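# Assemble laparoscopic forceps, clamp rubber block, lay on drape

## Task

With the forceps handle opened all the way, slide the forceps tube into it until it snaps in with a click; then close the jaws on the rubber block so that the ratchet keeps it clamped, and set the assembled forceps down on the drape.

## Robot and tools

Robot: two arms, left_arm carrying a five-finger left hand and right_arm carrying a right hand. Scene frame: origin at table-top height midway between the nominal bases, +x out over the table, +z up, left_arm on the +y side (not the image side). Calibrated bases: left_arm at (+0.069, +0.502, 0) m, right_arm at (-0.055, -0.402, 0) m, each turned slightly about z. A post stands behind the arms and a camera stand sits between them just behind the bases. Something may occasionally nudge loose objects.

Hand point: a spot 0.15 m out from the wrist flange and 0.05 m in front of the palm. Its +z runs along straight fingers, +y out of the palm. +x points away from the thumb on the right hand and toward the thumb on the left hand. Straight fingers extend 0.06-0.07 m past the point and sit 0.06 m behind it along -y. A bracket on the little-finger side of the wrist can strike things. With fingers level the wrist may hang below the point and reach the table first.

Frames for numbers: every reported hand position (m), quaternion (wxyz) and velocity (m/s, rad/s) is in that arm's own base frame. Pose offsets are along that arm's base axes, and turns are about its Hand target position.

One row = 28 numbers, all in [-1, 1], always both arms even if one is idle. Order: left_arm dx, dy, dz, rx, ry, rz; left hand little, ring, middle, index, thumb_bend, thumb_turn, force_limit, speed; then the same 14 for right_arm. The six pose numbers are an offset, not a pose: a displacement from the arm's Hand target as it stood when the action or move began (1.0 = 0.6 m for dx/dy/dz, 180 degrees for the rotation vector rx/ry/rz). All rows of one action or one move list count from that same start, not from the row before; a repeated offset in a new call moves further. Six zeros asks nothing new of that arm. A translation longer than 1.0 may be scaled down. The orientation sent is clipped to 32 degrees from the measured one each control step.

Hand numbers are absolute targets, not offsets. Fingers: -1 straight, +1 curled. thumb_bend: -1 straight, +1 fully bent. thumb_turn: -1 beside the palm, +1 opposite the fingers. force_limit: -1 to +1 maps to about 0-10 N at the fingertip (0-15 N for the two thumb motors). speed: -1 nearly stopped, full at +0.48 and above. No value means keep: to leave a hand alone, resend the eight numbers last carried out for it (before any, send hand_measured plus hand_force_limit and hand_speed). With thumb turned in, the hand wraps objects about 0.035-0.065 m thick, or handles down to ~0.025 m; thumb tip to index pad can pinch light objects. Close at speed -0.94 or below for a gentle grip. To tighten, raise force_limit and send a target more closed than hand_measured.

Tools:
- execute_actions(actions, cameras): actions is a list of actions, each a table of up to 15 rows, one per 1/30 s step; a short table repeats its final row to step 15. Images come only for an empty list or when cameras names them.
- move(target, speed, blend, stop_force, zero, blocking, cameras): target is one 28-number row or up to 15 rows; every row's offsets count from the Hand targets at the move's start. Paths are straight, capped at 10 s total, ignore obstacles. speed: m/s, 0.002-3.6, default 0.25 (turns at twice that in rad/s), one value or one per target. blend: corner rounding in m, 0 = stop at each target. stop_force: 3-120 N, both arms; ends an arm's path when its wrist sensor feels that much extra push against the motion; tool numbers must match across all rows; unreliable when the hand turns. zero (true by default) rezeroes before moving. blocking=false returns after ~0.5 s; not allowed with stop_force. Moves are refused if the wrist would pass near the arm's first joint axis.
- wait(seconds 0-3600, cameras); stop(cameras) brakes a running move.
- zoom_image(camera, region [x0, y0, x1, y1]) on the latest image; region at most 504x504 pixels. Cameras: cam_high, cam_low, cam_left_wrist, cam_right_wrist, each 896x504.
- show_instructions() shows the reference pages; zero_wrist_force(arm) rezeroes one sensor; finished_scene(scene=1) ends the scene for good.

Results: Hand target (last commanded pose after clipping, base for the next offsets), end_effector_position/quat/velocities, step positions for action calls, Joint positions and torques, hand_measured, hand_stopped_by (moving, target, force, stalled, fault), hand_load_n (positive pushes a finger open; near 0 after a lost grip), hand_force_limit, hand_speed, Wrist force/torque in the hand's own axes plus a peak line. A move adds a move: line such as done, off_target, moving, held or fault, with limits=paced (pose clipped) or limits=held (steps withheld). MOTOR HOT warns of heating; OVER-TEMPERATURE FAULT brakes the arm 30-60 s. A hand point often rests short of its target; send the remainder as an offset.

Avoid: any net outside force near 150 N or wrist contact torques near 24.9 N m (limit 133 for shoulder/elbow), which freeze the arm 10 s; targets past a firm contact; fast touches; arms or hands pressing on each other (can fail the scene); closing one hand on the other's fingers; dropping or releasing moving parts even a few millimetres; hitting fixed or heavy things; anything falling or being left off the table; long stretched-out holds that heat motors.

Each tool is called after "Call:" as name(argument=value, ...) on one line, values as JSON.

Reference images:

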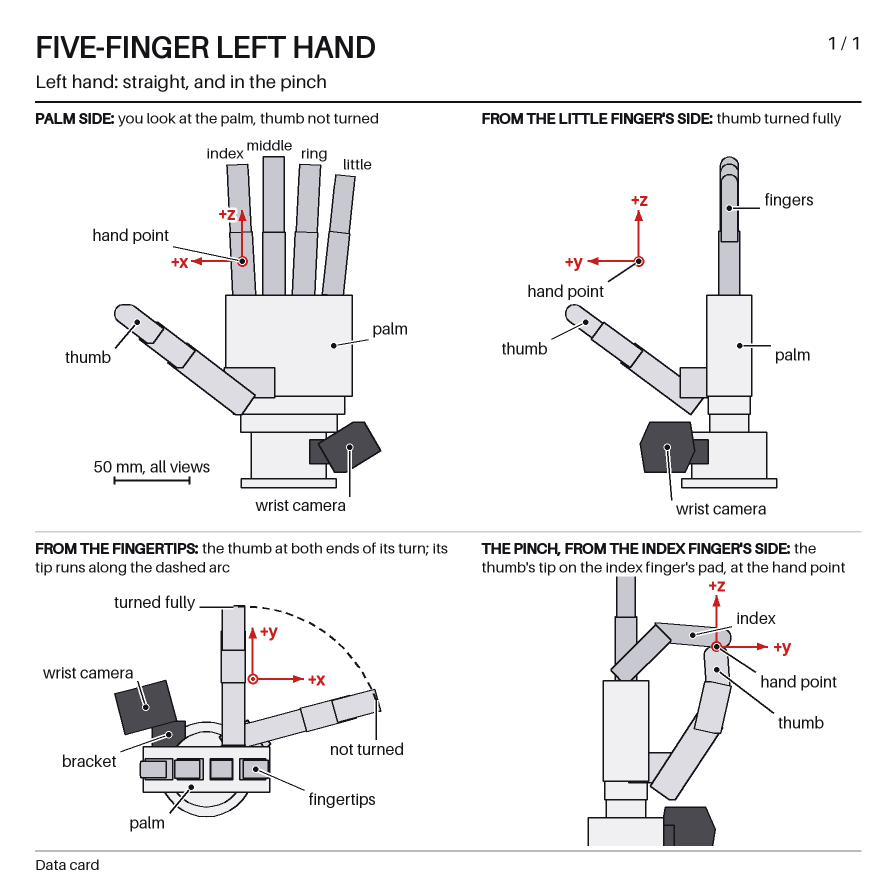

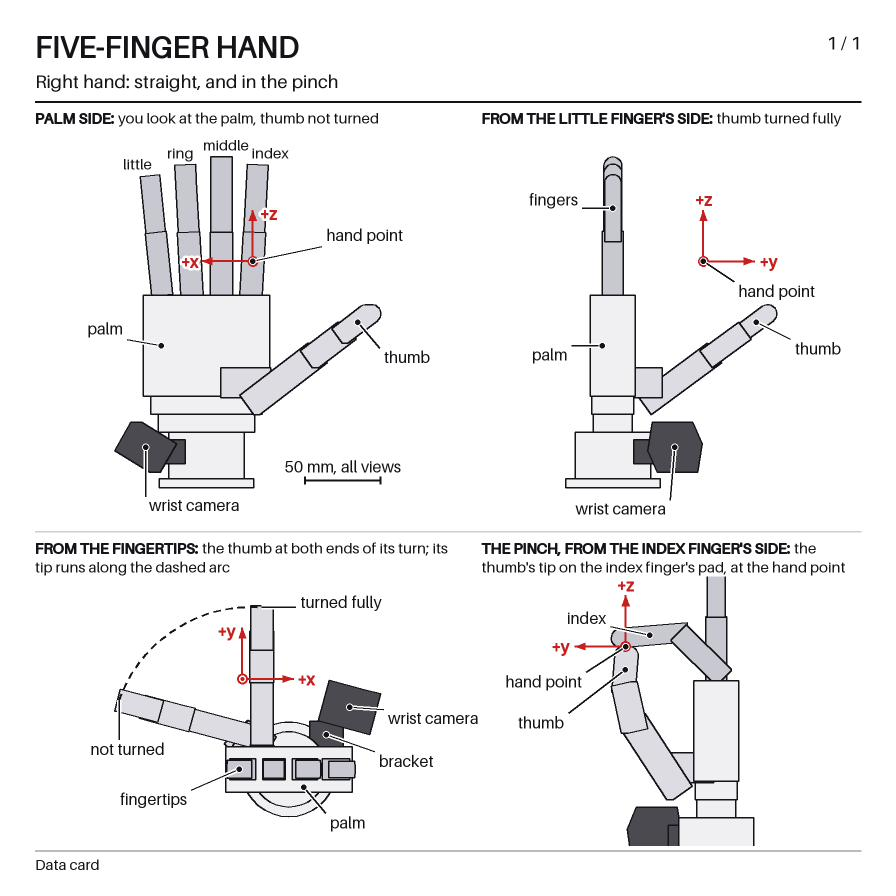

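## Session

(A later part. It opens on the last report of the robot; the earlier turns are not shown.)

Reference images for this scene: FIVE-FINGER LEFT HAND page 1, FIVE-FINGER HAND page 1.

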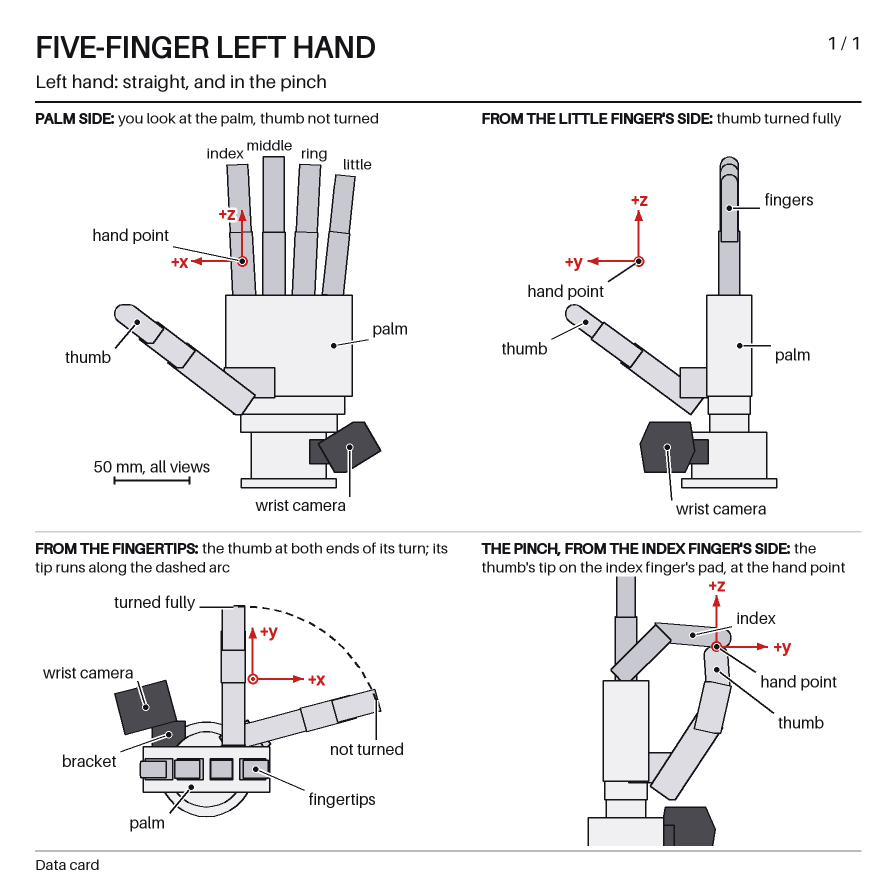

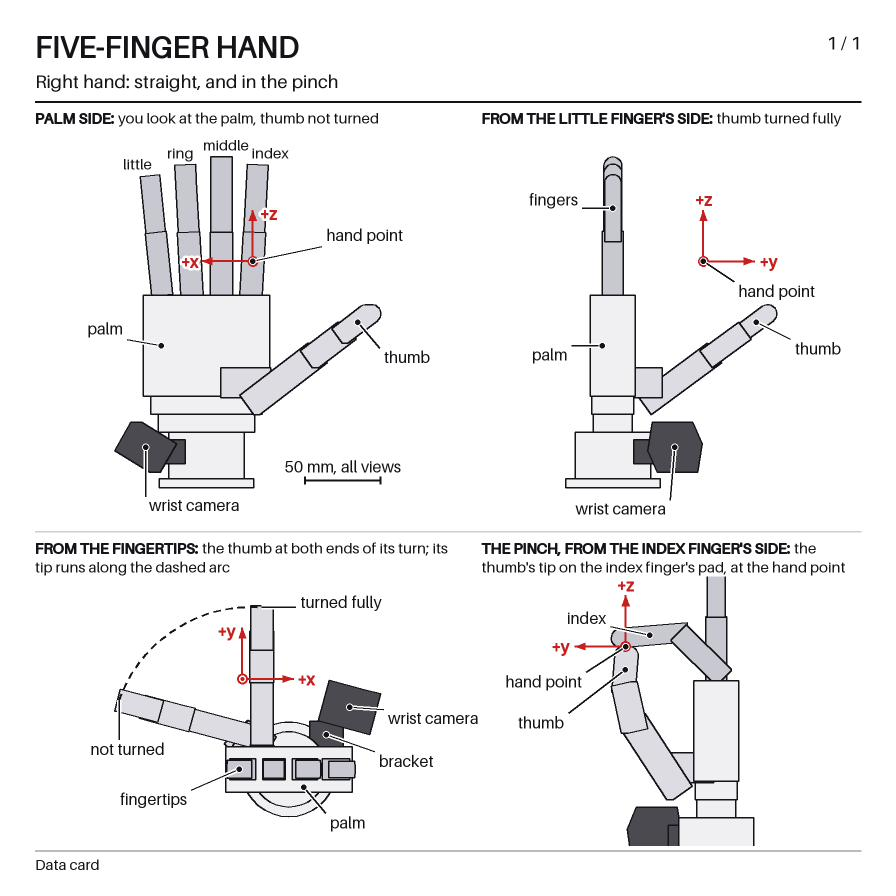

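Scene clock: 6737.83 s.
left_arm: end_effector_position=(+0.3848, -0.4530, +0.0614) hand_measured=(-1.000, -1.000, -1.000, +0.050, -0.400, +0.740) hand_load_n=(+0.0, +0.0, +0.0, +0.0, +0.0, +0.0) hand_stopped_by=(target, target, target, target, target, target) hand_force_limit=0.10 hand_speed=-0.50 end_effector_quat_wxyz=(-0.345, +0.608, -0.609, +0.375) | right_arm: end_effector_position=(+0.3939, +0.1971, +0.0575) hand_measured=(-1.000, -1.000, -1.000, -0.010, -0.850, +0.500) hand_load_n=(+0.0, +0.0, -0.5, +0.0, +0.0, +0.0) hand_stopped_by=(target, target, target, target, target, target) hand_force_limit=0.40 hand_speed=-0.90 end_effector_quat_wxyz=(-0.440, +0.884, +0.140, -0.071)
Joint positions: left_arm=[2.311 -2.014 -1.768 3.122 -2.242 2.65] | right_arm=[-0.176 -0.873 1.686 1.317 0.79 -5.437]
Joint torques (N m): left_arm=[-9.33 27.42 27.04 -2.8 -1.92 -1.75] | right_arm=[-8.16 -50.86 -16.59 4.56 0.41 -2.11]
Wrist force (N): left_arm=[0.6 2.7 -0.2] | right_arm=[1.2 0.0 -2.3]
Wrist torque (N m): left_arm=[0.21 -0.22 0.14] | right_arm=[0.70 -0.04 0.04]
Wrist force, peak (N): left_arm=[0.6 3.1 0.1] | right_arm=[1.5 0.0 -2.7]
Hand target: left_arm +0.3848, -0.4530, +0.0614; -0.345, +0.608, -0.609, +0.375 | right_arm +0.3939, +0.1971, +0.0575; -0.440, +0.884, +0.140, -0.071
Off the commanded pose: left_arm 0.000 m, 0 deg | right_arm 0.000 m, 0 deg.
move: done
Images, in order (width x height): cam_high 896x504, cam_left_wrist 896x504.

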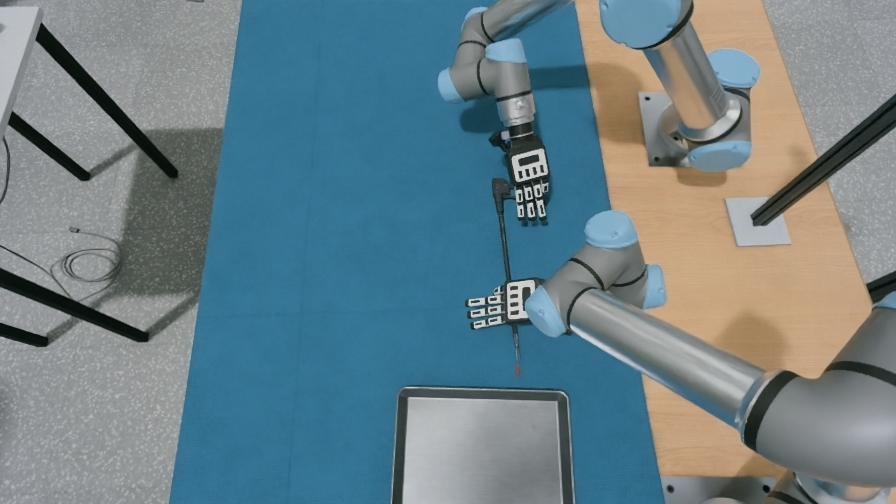

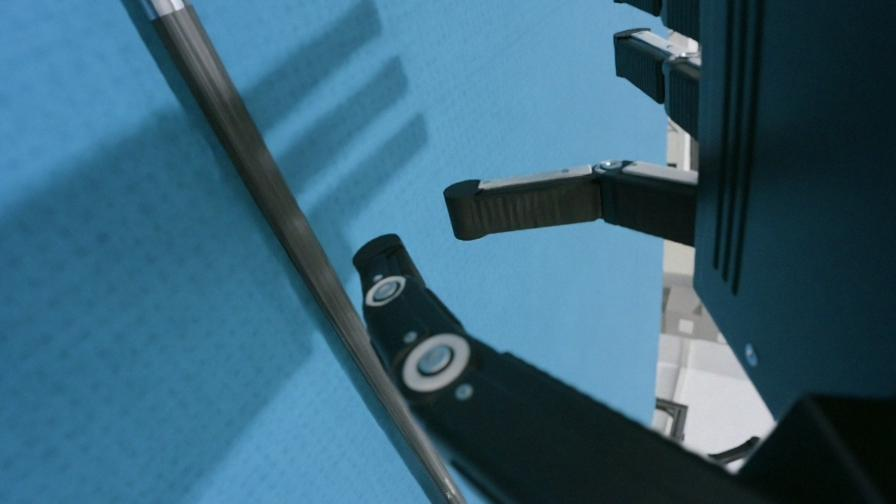

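Call:
move(target=[-0.0135,0,-0.0717,0,0,0,-1,-1,-1,0.05,-0.4,0.74,0.1,-0.5, 0,0,0,0,0,0,-1,-1,-1,-0.01,-0.85,0.5,0.4,-0.9], speed=0.015, stop_force=3.5, cameras=["cam_left_wrist","cam_low"])

Call:
zoom_image(camera="cam_left_wrist", region=[300, 150, 540, 350])

Scene clock: 6756.07 s.
left_arm: end_effector_position=(+0.3767, -0.4530, +0.0184) hand_measured=(-1.000, -1.000, -1.000, +0.050, -0.400, +0.740) hand_load_n=(+0.0, +0.0, +0.0, +0.0, +0.0, +0.0) hand_stopped_by=(target, target, target, target, target, target) hand_force_limit=0.10 hand_speed=-0.50 end_effector_quat_wxyz=(-0.345, +0.608, -0.609, +0.375) | right_arm: end_effector_position=(+0.3939, +0.1971, +0.0575) hand_measured=(-1.000, -1.000, -1.000, -0.010, -0.850, +0.500) hand_load_n=(+0.0, +0.0, +0.0, +0.0, +0.0, +0.0) hand_stopped_by=(target, target, target, target, target, target) hand_force_limit=0.40 hand_speed=-0.90 end_effector_quat_wxyz=(-0.440, +0.884, +0.140, -0.071)
Joint positions: left_arm=[2.297 -2.076 -1.812 3.22 -2.253 2.639] | right_arm=[-0.176 -0.873 1.686 1.317 0.79 -5.437]
Joint torques (N m): left_arm=[-9.97 25.75 4.28 1.8 -2.02 -1.61] | right_arm=[-8.4 -50.6 -17.55 4.53 0.36 -1.9]
Wrist force (N): left_arm=[0.6 0.5 -3.0] | right_arm=[1.2 -0.1 -2.1]
Wrist torque (N m): left_arm=[0.05 -0.24 0.16] | right_arm=[0.66 -0.04 0.03]
Wrist force, peak (N): left_arm=[0.7 0.7 -3.0] | right_arm=[1.1 0.0 -3.0]
Hand target: left_arm +0.3767, -0.4530, +0.0184; -0.345, +0.608, -0.609, +0.375 | right_arm +0.3939, +0.1971, +0.0575; -0.440, +0.884, +0.140, -0.071
Off the commanded pose: left_arm 0.000 m, 0 deg | right_arm 0.000 m, 0 deg.
move: done
Images, in order (width x height): cam_low 896x504, cam_left_wrist 896x504.

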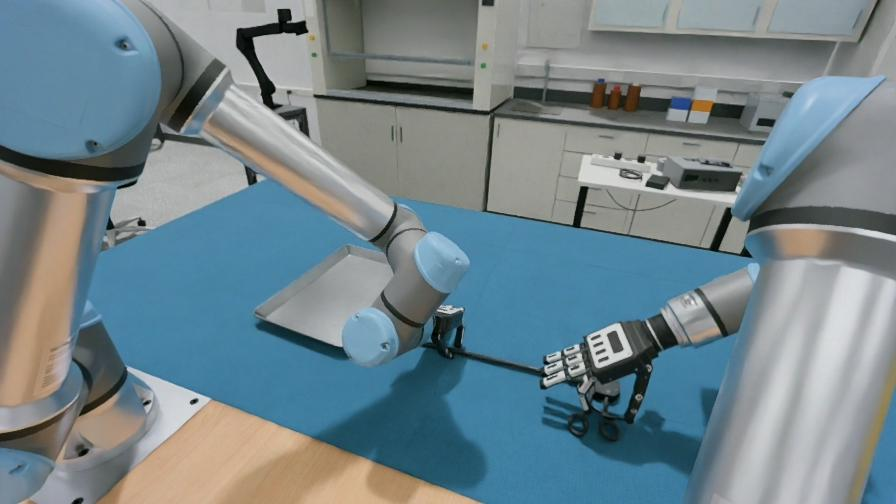

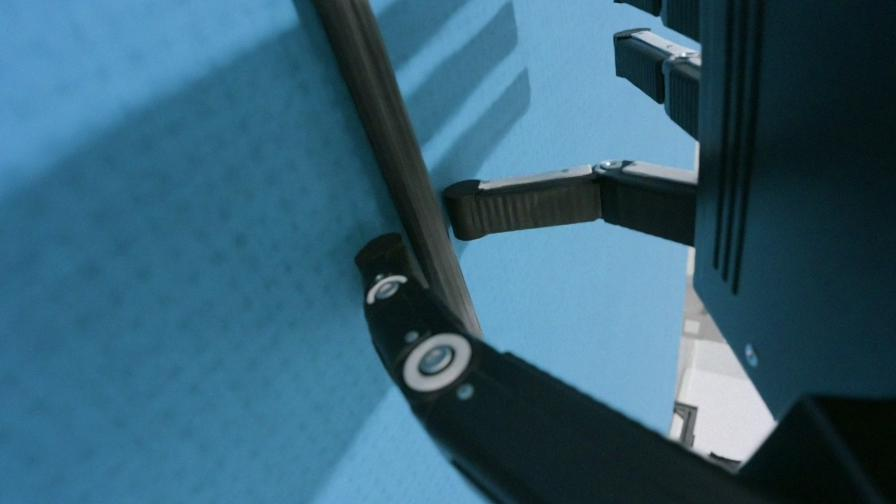

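Scaled by 2.100 from the camera's image (finer frame: 1280x720).

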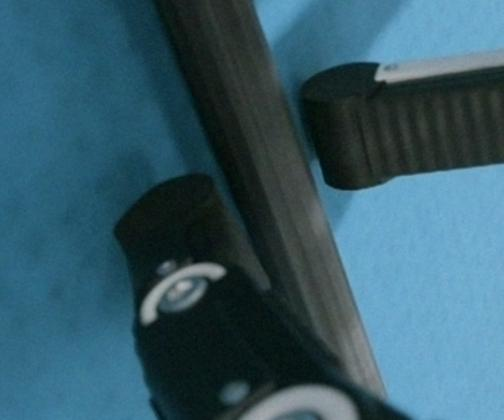

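Call:
move(target=[0.0045,0,0,0,0,0,-1,-1,-1,0.05,-0.4,0.74,0.1,-0.5, 0,0,0,0,0,0,-1,-1,-1,-0.01,-0.85,0.5,0.4,-0.9], speed=0.01)

Call:
move(target=[0,0,0,0,0,0,-1,-1,-1,0.9,-0.4,0.74,0.5,-0.93, 0,0,0,0,0,0,-1,-1,-1,-0.01,-0.85,0.5,0.4,-0.9], speed=0.01, cameras=["cam_left_wrist","cam_high"])

Call:
zoom_image(camera="cam_left_wrist", region=[300, 150, 540, 350])

Call:
zoom_image(camera="cam_high", region=[480, 320, 560, 400])

Scene clock: 6765.03 s.
left_arm: end_effector_position=(+0.3793, -0.4530, +0.0184) hand_measured=(-1.000, -1.000, -1.000, +0.050, -0.402, +0.740) hand_load_n=(+0.0, +0.0, +0.0, -0.5, +6.0, -0.5) hand_stopped_by=(target, target, target, target, target, target) hand_force_limit=0.10 hand_speed=-0.50 end_effector_quat_wxyz=(-0.345, +0.608, -0.609, +0.375) end_effector_velocity=(+0.003, -0.001, +0.001) end_effector_angular_velocity=(-0.005, -0.004, +0.001) | right_arm: end_effector_position=(+0.3939, +0.1971, +0.0575) hand_measured=(-1.000, -1.000, -1.000, -0.010, -0.850, +0.500) hand_load_n=(+0.0, +0.0, +0.0, +0.0, +0.0, +0.0) hand_stopped_by=(target, target, target, target, target, target) hand_force_limit=0.40 hand_speed=-0.90 end_effector_quat_wxyz=(-0.440, +0.884, +0.140, -0.071)
Joint positions: left_arm=[2.301 -2.077 -1.809 3.22 -2.249 2.643] | right_arm=[-0.176 -0.873 1.686 1.317 0.79 -5.437]
Joint velocities: left_arm=[0.003 0 0.002 0.005 0.002 0.002] | right_arm=[within noise]
Joint torques (N m): left_arm=[13.34 25.28 24.22 2.11 0.36 2.14] | right_arm=[-8.34 -50.94 -17.04 4.44 0.41 -1.88]
Wrist force (N): left_arm=[1.3 -2.1 -13.8] | right_arm=[1.4 -0.1 -2.4]
Wrist torque (N m): left_arm=[-0.27 -0.45 0.11] | right_arm=[0.67 -0.05 0.03]
Wrist force, peak (N): left_arm=[1.2 -1.4 -17.7] | right_arm=[1.4 -0.1 -2.7]
Hand target: left_arm +0.3794, -0.4530, +0.0184; -0.345, +0.608, -0.609, +0.375 | right_arm +0.3939, +0.1971, +0.0575; -0.440, +0.884, +0.140, -0.071
Off the commanded pose: left_arm 0.000 m, 0 deg | right_arm 0.000 m, 0 deg.
move: done

Scene clock: 6766.53 s.
left_arm: end_effector_position=(+0.3794, -0.4530, +0.0184) hand_measured=(-1.000, -1.000, -1.000, +0.290, -0.402, +0.740) hand_load_n=(+0.0, -0.5, +0.0, +8.5, +5.5, -1.0) hand_stopped_by=(target, target, target, force, target, target) hand_force_limit=0.50 hand_speed=-0.93 end_effector_quat_wxyz=(-0.345, +0.608, -0.609, +0.375) | right_arm: end_effector_position=(+0.3939, +0.1971, +0.0575) hand_measured=(-1.000, -1.000, -1.000, -0.010, -0.850, +0.500) hand_load_n=(+0.0, +0.0, -0.5, +0.0, +0.0, +0.0) hand_stopped_by=(target, target, target, target, target, target) hand_force_limit=0.40 hand_speed=-0.90 end_effector_quat_wxyz=(-0.440, +0.884, +0.140, -0.071)
Joint positions: left_arm=[2.301 -2.077 -1.808 3.221 -2.249 2.643] | right_arm=[-0.176 -0.873 1.686 1.317 0.79 -5.437]
Joint torques (N m): left_arm=[10.51 26.63 20.09 -1.95 0.35 2.07] | right_arm=[-8.18 -50.93 -16.99 4.42 0.32 -1.84]
Wrist force (N): left_arm=[1.2 -7.2 -7.1] | right_arm=[1.3 -0.2 -2.2]
Wrist torque (N m): left_arm=[-0.46 -0.32 0.05] | right_arm=[0.65 -0.05 0.03]
Wrist force, peak (N): left_arm=[1.3 -1.4 -10.5] | right_arm=[1.3 0.0 -2.7]
Hand target: left_arm +0.3794, -0.4530, +0.0184; -0.345, +0.608, -0.609, +0.375 | right_arm +0.3939, +0.1971, +0.0575; -0.440, +0.884, +0.140, -0.071
Off the commanded pose: left_arm 0.000 m, 0 deg | right_arm 0.000 m, 0 deg.
move: done
Images, in order (width x height): cam_high 896x504, cam_left_wrist 896x504.

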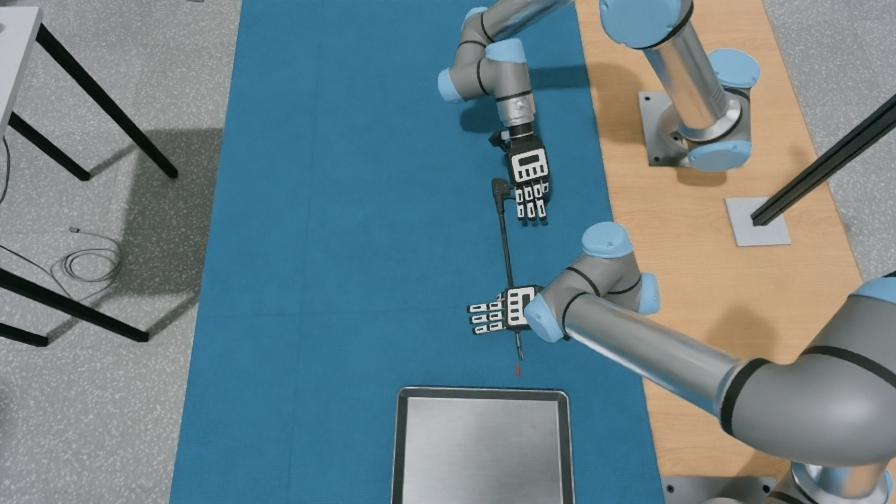

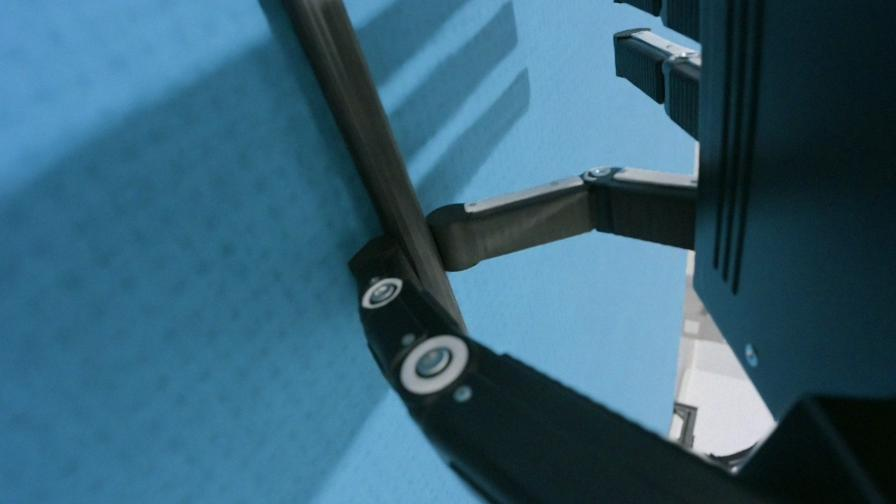

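Scaled by 2.100 from the camera's image (finer frame: 1280x720).

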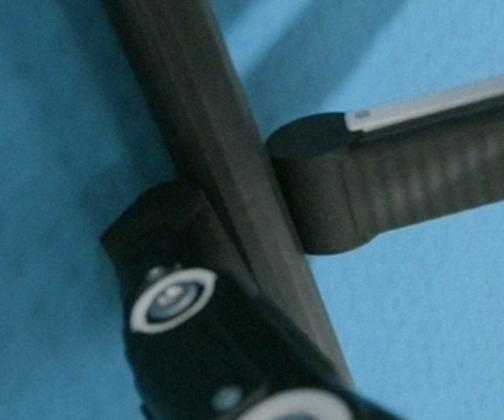

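Scaled by 6.300 from the camera's image (finer frame: 1280x720).

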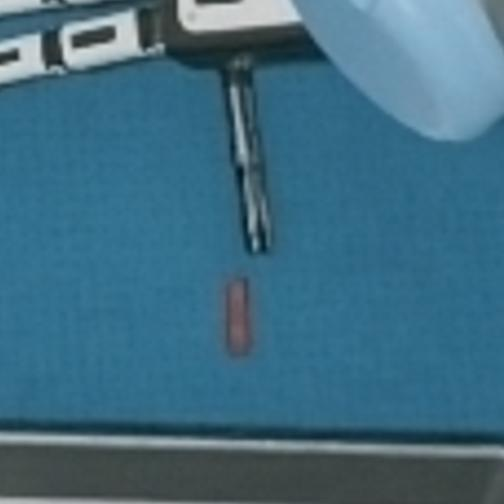

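Call:
move(target=[0,0,0.0015,0,0,0,-1,-1,-1,0.9,-0.4,0.74,0.5,-0.93, 0,0,0,0,0,0,-1,-1,-1,-0.01,-0.85,0.5,0.4,-0.9], speed=0.005)

Call:
move(target=[0,0,0.0015,0,0,0,-1,-1,-1,0.9,-0.4,0.74,0.5,-0.93, 0,0,0,0,0,0,-1,-1,-1,-0.01,-0.85,0.5,0.4,-0.9], speed=0.005)

Scene clock: 6779.77 s.
left_arm: end_effector_position=(+0.3794, -0.4530, +0.0192) hand_measured=(-1.000, -1.000, -1.000, +0.290, -0.402, +0.740) hand_load_n=(+0.0, +0.0, +0.0, +7.5, +6.0, -1.0) hand_stopped_by=(target, target, target, force, target, target) hand_force_limit=0.50 hand_speed=-0.93 end_effector_quat_wxyz=(-0.345, +0.608, -0.609, +0.375) | right_arm: end_effector_position=(+0.3939, +0.1971, +0.0575) hand_measured=(-1.000, -1.000, -1.000, -0.010, -0.850, +0.500) hand_load_n=(+0.5, +0.0, +0.0, +0.0, +0.0, +0.0) hand_stopped_by=(target, target, target, target, target, target) hand_force_limit=0.40 hand_speed=-0.90 end_effector_quat_wxyz=(-0.440, +0.884, +0.140, -0.071)
Joint positions: left_arm=[2.301 -2.076 -1.808 3.218 -2.249 2.643] | right_arm=[-0.176 -0.873 1.686 1.317 0.79 -5.437]
Joint torques (N m): left_arm=[-6.8 40.57 23.85 -3.07 0.62 1.89] | right_arm=[-8.06 -50.65 -16.75 4.44 0.32 -1.85]
Wrist force (N): left_arm=[0.9 -0.6 -1.1] | right_arm=[1.1 0.1 -2.2]
Wrist torque (N m): left_arm=[-0.07 -0.21 -0.02] | right_arm=[0.70 -0.02 0.03]
Wrist force, peak (N): left_arm=[1.3 -7.6 -7.6] | right_arm=[1.3 0.0 -2.7]
Hand target: left_arm +0.3794, -0.4530, +0.0193; -0.345, +0.608, -0.609, +0.375 | right_arm +0.3939, +0.1971, +0.0575; -0.440, +0.884, +0.140, -0.071
Off the commanded pose: left_arm 0.000 m, 0 deg | right_arm 0.000 m, 0 deg.
move: done

Scene clock: 6780.27 s.
left_arm: end_effector_position=(+0.3794, -0.4530, +0.0201) hand_measured=(-1.000, -1.000, -1.000, +0.290, -0.402, +0.740) hand_load_n=(+0.0, +0.0, +0.0, +7.0, +6.5, -1.0) hand_stopped_by=(target, target, target, force, target, target) hand_force_limit=0.50 hand_speed=-0.93 end_effector_quat_wxyz=(-0.345, +0.608, -0.609, +0.375) | right_arm: end_effector_position=(+0.3939, +0.1971, +0.0575) hand_measured=(-1.000, -1.000, -1.000, -0.010, -0.850, +0.500) hand_load_n=(+0.0, +0.0, +0.0, +0.0, +0.0, +0.0) hand_stopped_by=(target, target, target, target, target, target) hand_force_limit=0.40 hand_speed=-0.90 end_effector_quat_wxyz=(-0.440, +0.884, +0.140, -0.071)
Joint positions: left_arm=[2.301 -2.074 -1.807 3.216 -2.249 2.643] | right_arm=[-0.176 -0.873 1.686 1.317 0.79 -5.437]
Joint torques (N m): left_arm=[-7.63 43.73 25.85 -2.78 0.67 1.72] | right_arm=[-7.92 -50.87 -17.06 4.42 0.21 -1.9]
Wrist force (N): left_arm=[0.4 3.0 0.4] | right_arm=[1.3 -0.2 -2.5]
Wrist torque (N m): left_arm=[0.15 -0.17 -0.04] | right_arm=[0.68 -0.04 0.04]
Wrist force, peak (N): left_arm=[0.5 3.2 0.6] | right_arm=[1.4 -0.1 -2.6]
Hand target: left_arm +0.3794, -0.4530, +0.0202; -0.345, +0.608, -0.609, +0.375 | right_arm +0.3939, +0.1971, +0.0575; -0.440, +0.884, +0.140, -0.071
Off the commanded pose: left_arm 0.000 m, 0 deg | right_arm 0.000 m, 0 deg.
move: done

Call:
wait(seconds=0, cameras=["cam_high","cam_low","cam_right_wrist","cam_left_wrist"])

Scene clock: 6813.63 s.
left_arm: end_effector_position=(+0.3794, -0.4530, +0.0202) hand_measured=(-1.000, -1.000, -1.000, +0.290, -0.402, +0.740) hand_load_n=(+0.0, +0.0, +0.0, +7.0, +6.5, -1.0) hand_stopped_by=(target, target, target, force, target, target) hand_force_limit=0.50 hand_speed=-0.93 end_effector_quat_wxyz=(-0.345, +0.608, -0.609, +0.375) | right_arm: end_effector_position=(+0.3939, +0.1971, +0.0575) hand_measured=(-1.000, -1.000, -1.000, -0.010, -0.850, +0.500) hand_load_n=(-0.5, +0.0, +0.0, +0.0, +0.0, +0.0) hand_stopped_by=(target, target, target, target, target, target) hand_force_limit=0.40 hand_speed=-0.90 end_effector_quat_wxyz=(-0.440, +0.884, +0.140, -0.071)
Joint positions: left_arm=[2.301 -2.074 -1.807 3.216 -2.249 2.643] | right_arm=[-0.176 -0.873 1.686 1.317 0.79 -5.437]
Joint torques (N m): left_arm=[-7.44 44.44 25.31 -2.8 0.48 0.12] | right_arm=[-7.79 -50.19 -16.82 4.35 0.19 -1.78]
Wrist force (N): left_arm=[0.2 2.8 0.3] | right_arm=[1.3 -0.2 -2.3]
Wrist torque (N m): left_arm=[0.13 -0.17 -0.04] | right_arm=[0.65 -0.05 0.04]
Wrist force, peak (N): left_arm=[0.4 3.3 0.5] | right_arm=[1.3 -0.3 -2.7]
Hand target: left_arm +0.3794, -0.4530, +0.0202; -0.345, +0.608, -0.609, +0.375 | right_arm +0.3939, +0.1971, +0.0575; -0.440, +0.884, +0.140, -0.071
Off the commanded pose: left_arm 0.000 m, 0 deg | right_arm 0.000 m, 0 deg.

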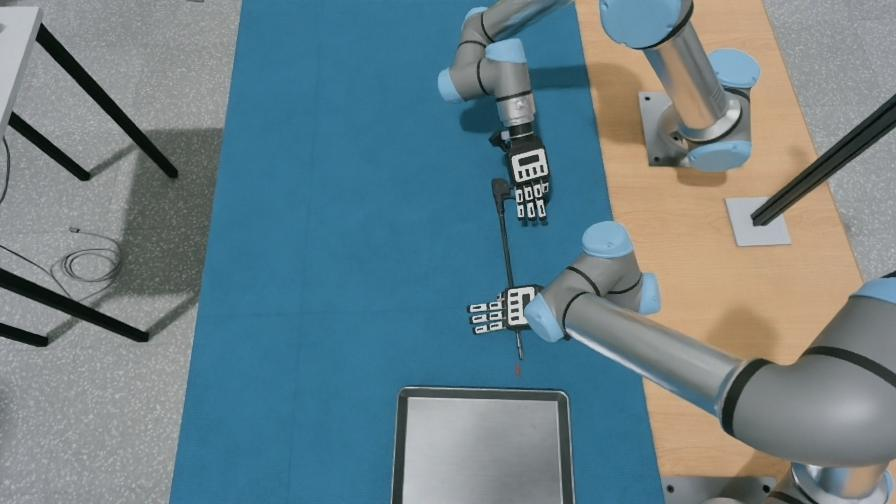

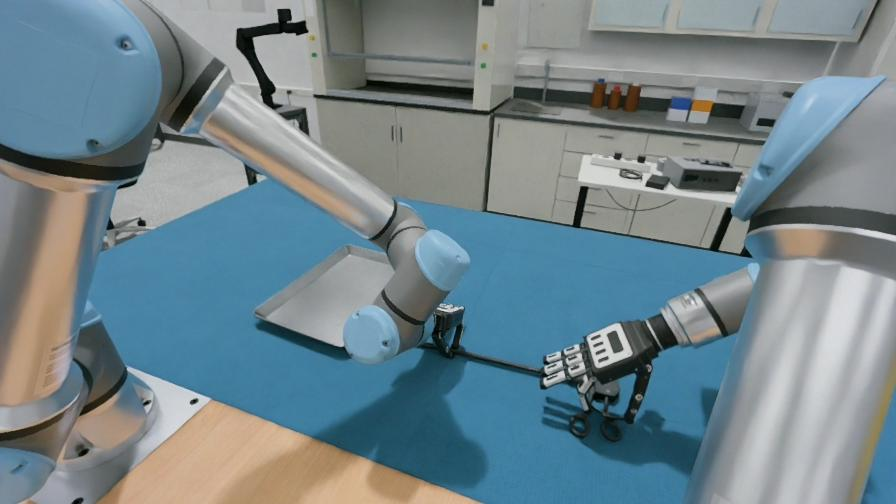

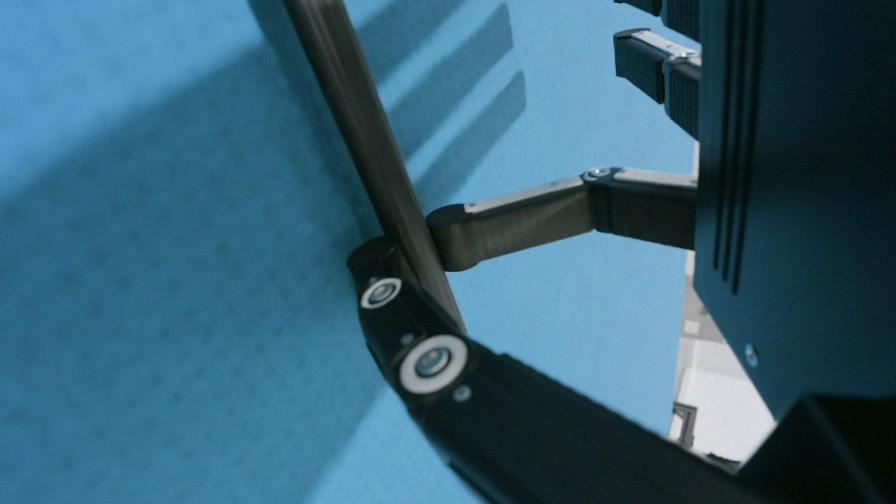

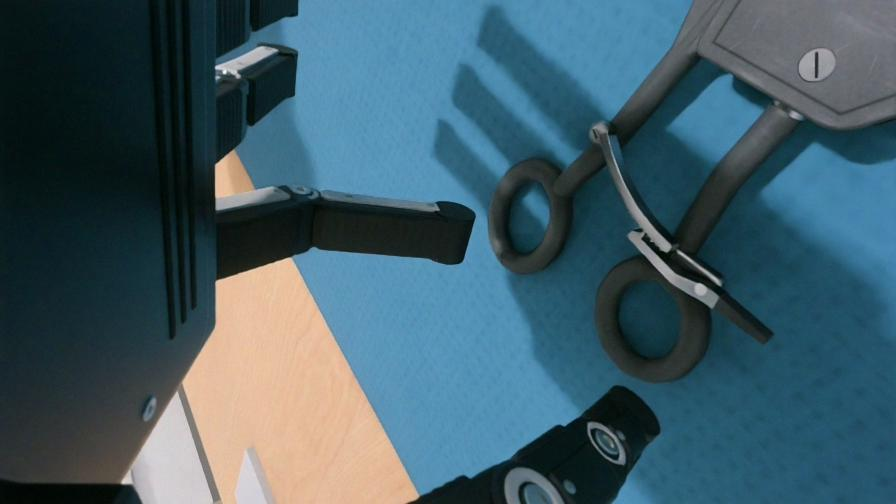

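Call:
move(target=[[0,0,0,0,0,0,-1,-1,-1,0.9,-0.4,0.74,0.5,-0.93,0,0,0.32,0,0,0,-1,-1,-1,-0.01,-0.85,0.5,0.4,-0.9],[0,0,0,0,0,0,-1,-1,-1,0.9,-0.4,0.74,0.5,-0.93,-0.1612,-0.2958,0.32,-0.3439,0.1134,-0.5913,-1,-1,-1,-0.01,-0.85,0.5,0.4,-0.9],[0,0,0,0,0,0,-1,-1,-1,0.9,-0.4,0.74,0.5,-0.93,-0.1612,-0.2958,0.32,-0.3439,0.1134,-0.5913,0.9,0.9,-1,-0.86,-1,-1,0.4,-0.3]], speed=0.3, cameras=["all"])

Call:
zoom_image(camera="cam_high", region=[480, 140, 560, 220])

Scene clock: 6835.37 s.
left_arm: end_effector_position=(+0.3794, -0.4530, +0.0202) hand_measured=(-1.000, -1.000, -1.000, +0.290, -0.402, +0.740) hand_load_n=(+0.0, +0.0, +0.0, +7.0, +7.0, -1.5) hand_stopped_by=(target, target, target, force, target, target) hand_force_limit=0.50 hand_speed=-0.93 end_effector_quat_wxyz=(-0.345, +0.608, -0.609, +0.375) | right_arm: end_effector_position=(+0.2972, +0.0196, +0.2495) hand_measured=(+0.900, +0.900, -1.000, -0.860, -1.000, -1.000) hand_load_n=(+0.0, +0.0, +0.0, +0.0, +0.0, +0.0) hand_stopped_by=(target, target, target, target, target, target) hand_force_limit=0.40 hand_speed=-0.30 end_effector_quat_wxyz=(+0.111, +0.698, -0.698, +0.110)
Joint positions: left_arm=[2.301 -2.074 -1.807 3.216 -2.249 2.643] | right_arm=[-0.188 -1.443 1.651 1.302 1.879 -3.34]
Joint torques (N m): left_arm=[-8.33 42.91 26.69 -2.59 0 -1.27] | right_arm=[5.89 -12.15 -14.27 3.05 1.36 1.99]
Wrist force (N): left_arm=[0.1 3.2 0.5] | right_arm=[1.9 0.3 -2.3]
Wrist torque (N m): left_arm=[0.18 -0.14 -0.06] | right_arm=[0.34 0.04 -0.08]
Wrist force, peak (N): left_arm=[0.4 3.3 0.8] | right_arm=[1.3 -1.5 -3.6]
Hand target: left_arm +0.3794, -0.4530, +0.0202; -0.345, +0.608, -0.609, +0.375 | right_arm +0.2972, +0.0196, +0.2495; +0.111, +0.698, -0.698, +0.110
Off the commanded pose: left_arm 0.000 m, 0 deg | right_arm 0.000 m, 0 deg.
move: done

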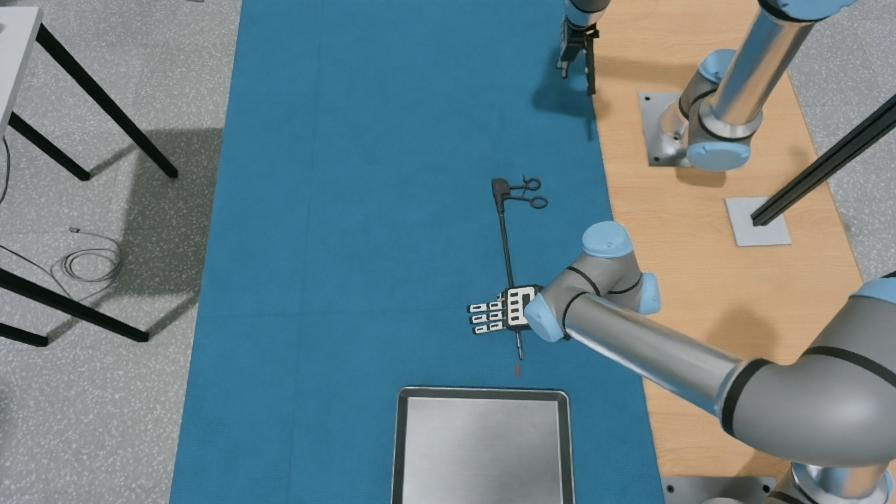

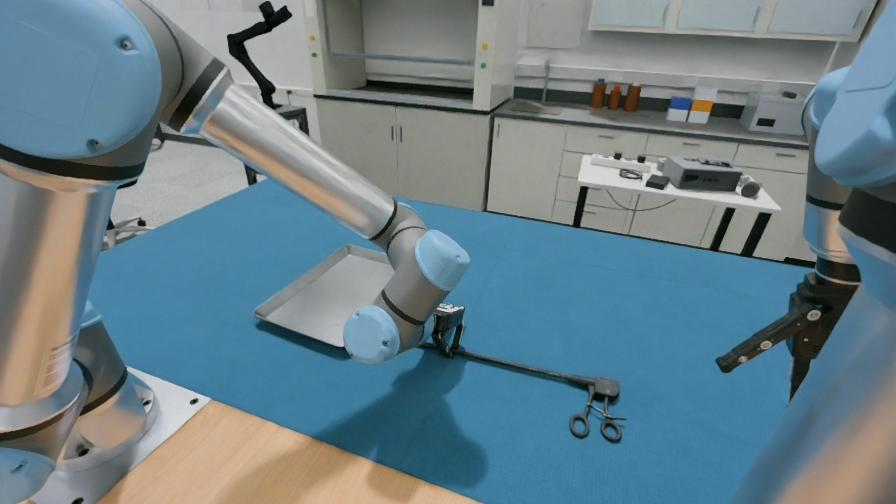

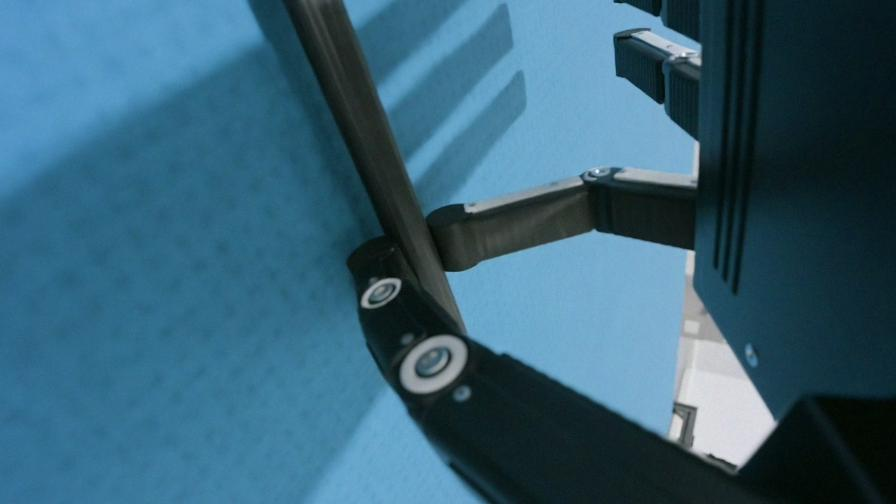

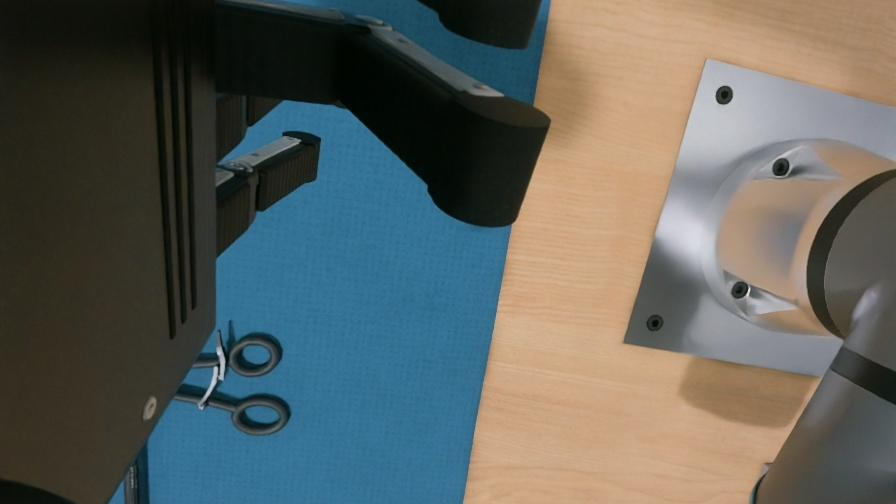

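Scaled by 6.300 from the camera's image (finer frame: 1280x720).

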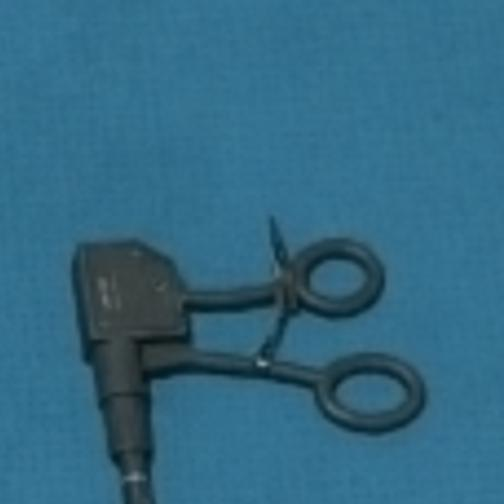

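Call:
move(target=[[0,0,0,0,0,0,-1,-1,-1,0.9,-0.4,0.74,0.5,-0.93,0.0762,0.2797,-0.2158,0,0,0,0.9,0.9,-1,-0.86,-1,-1,0.4,-0.3],[0,0,0,0,0,0,-1,-1,-1,0.9,-0.4,0.74,0.5,-0.93,0.0762,0.2797,-0.2825,0,0,0,0.9,0.9,-1,-0.86,-1,-1,0.4,-0.3]], speed=[0.25,0.08], cameras=["all"])

Call:
zoom_image(camera="cam_low", region=[560, 380, 660, 460])

Scene clock: 6844.53 s.
left_arm: end_effector_position=(+0.3794, -0.4530, +0.0202) hand_measured=(-1.000, -1.000, -1.000, +0.290, -0.402, +0.740) hand_load_n=(+0.0, +0.0, +0.0, +7.0, +6.5, -1.0) hand_stopped_by=(target, target, target, force, target, target) hand_force_limit=0.50 hand_speed=-0.93 end_effector_quat_wxyz=(-0.345, +0.608, -0.609, +0.375) | right_arm: end_effector_position=(+0.3429, +0.1874, +0.0800) hand_measured=(+0.900, +0.900, -1.000, -0.860, -1.000, -1.000) hand_load_n=(+0.0, +0.0, +0.0, +0.0, +0.0, +0.0) hand_stopped_by=(target, target, target, target, target, target) hand_force_limit=0.40 hand_speed=-0.30 end_effector_quat_wxyz=(+0.111, +0.698, -0.698, +0.110)
Joint positions: left_arm=[2.301 -2.074 -1.807 3.216 -2.249 2.643] | right_arm=[0.239 -1.04 1.603 1.085 1.875 -2.891]
Joint torques (N m): left_arm=[-7.27 43.18 26.41 -2.73 -0.1 -1.22] | right_arm=[4.98 -25.97 -8 0.3 1.48 0.66]
Wrist force (N): left_arm=[0.3 2.8 0.3] | right_arm=[1.5 0.2 -2.6]
Wrist torque (N m): left_arm=[0.12 -0.17 -0.04] | right_arm=[0.37 0.11 -0.10]
Wrist force, peak (N): left_arm=[0.4 3.5 0.5] | right_arm=[2.6 0.5 -3.1]
Hand target: left_arm +0.3794, -0.4530, +0.0202; -0.345, +0.608, -0.609, +0.375 | right_arm +0.3429, +0.1874, +0.0800; +0.111, +0.698, -0.698, +0.110
Off the commanded pose: left_arm 0.000 m, 0 deg | right_arm 0.000 m, 0 deg.
move: done

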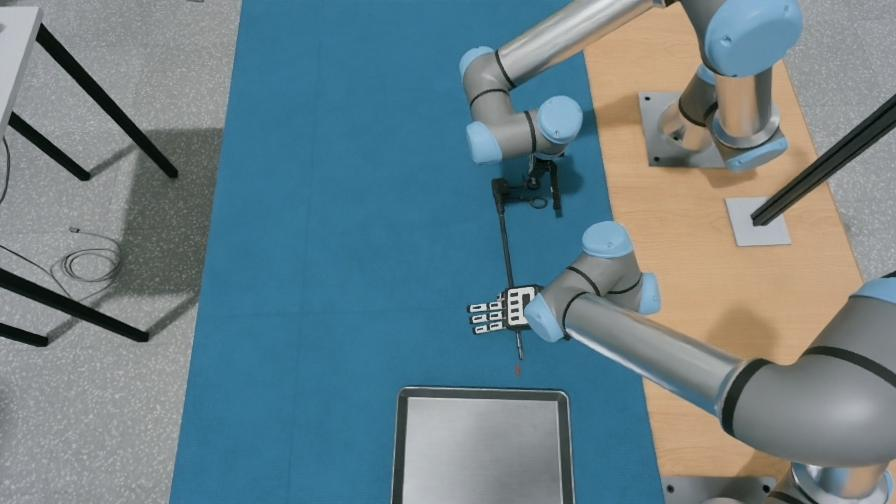

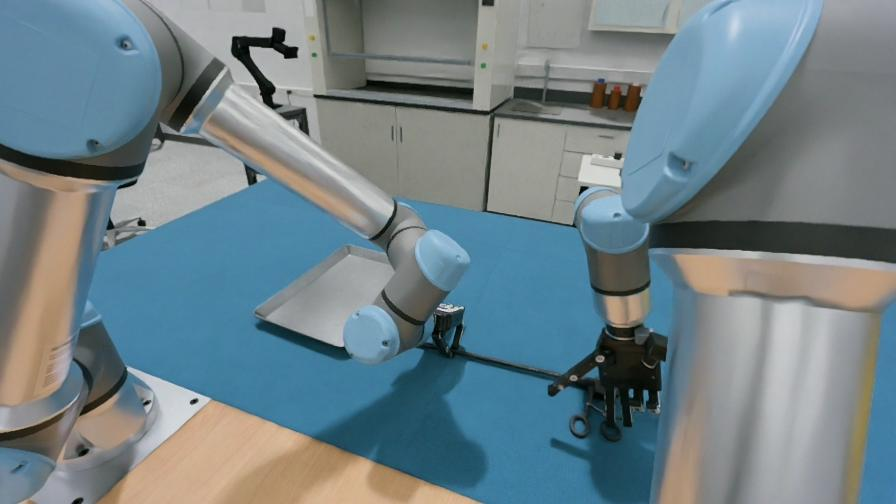

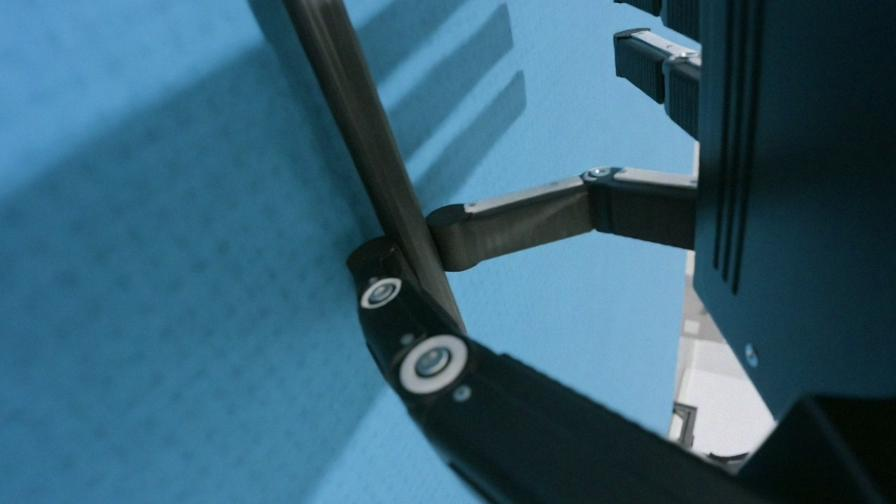

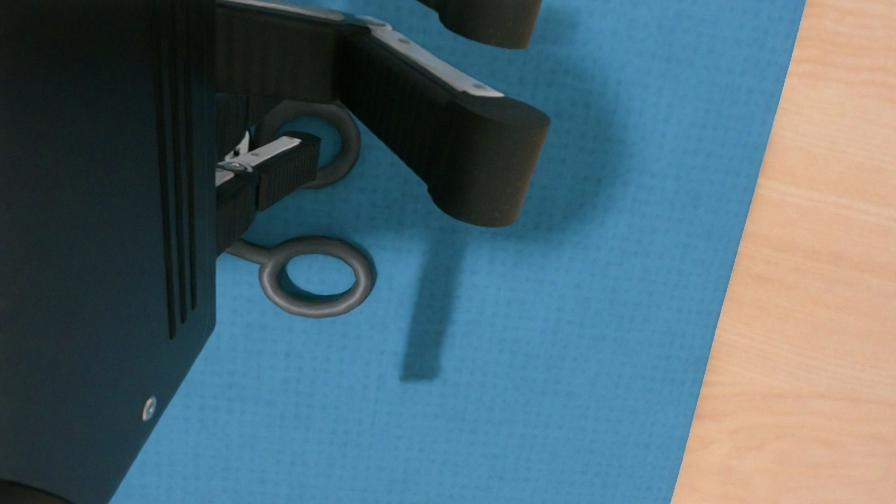

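Scaled by 5.040 from the camera's image (finer frame: 1280x720).

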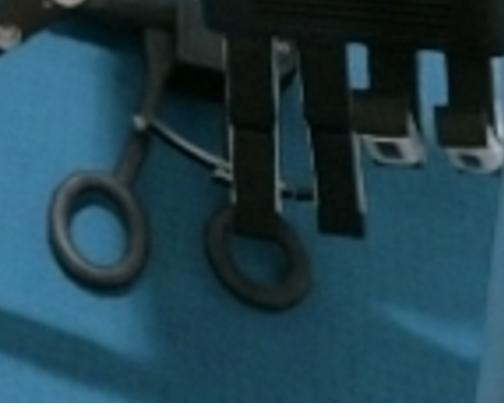

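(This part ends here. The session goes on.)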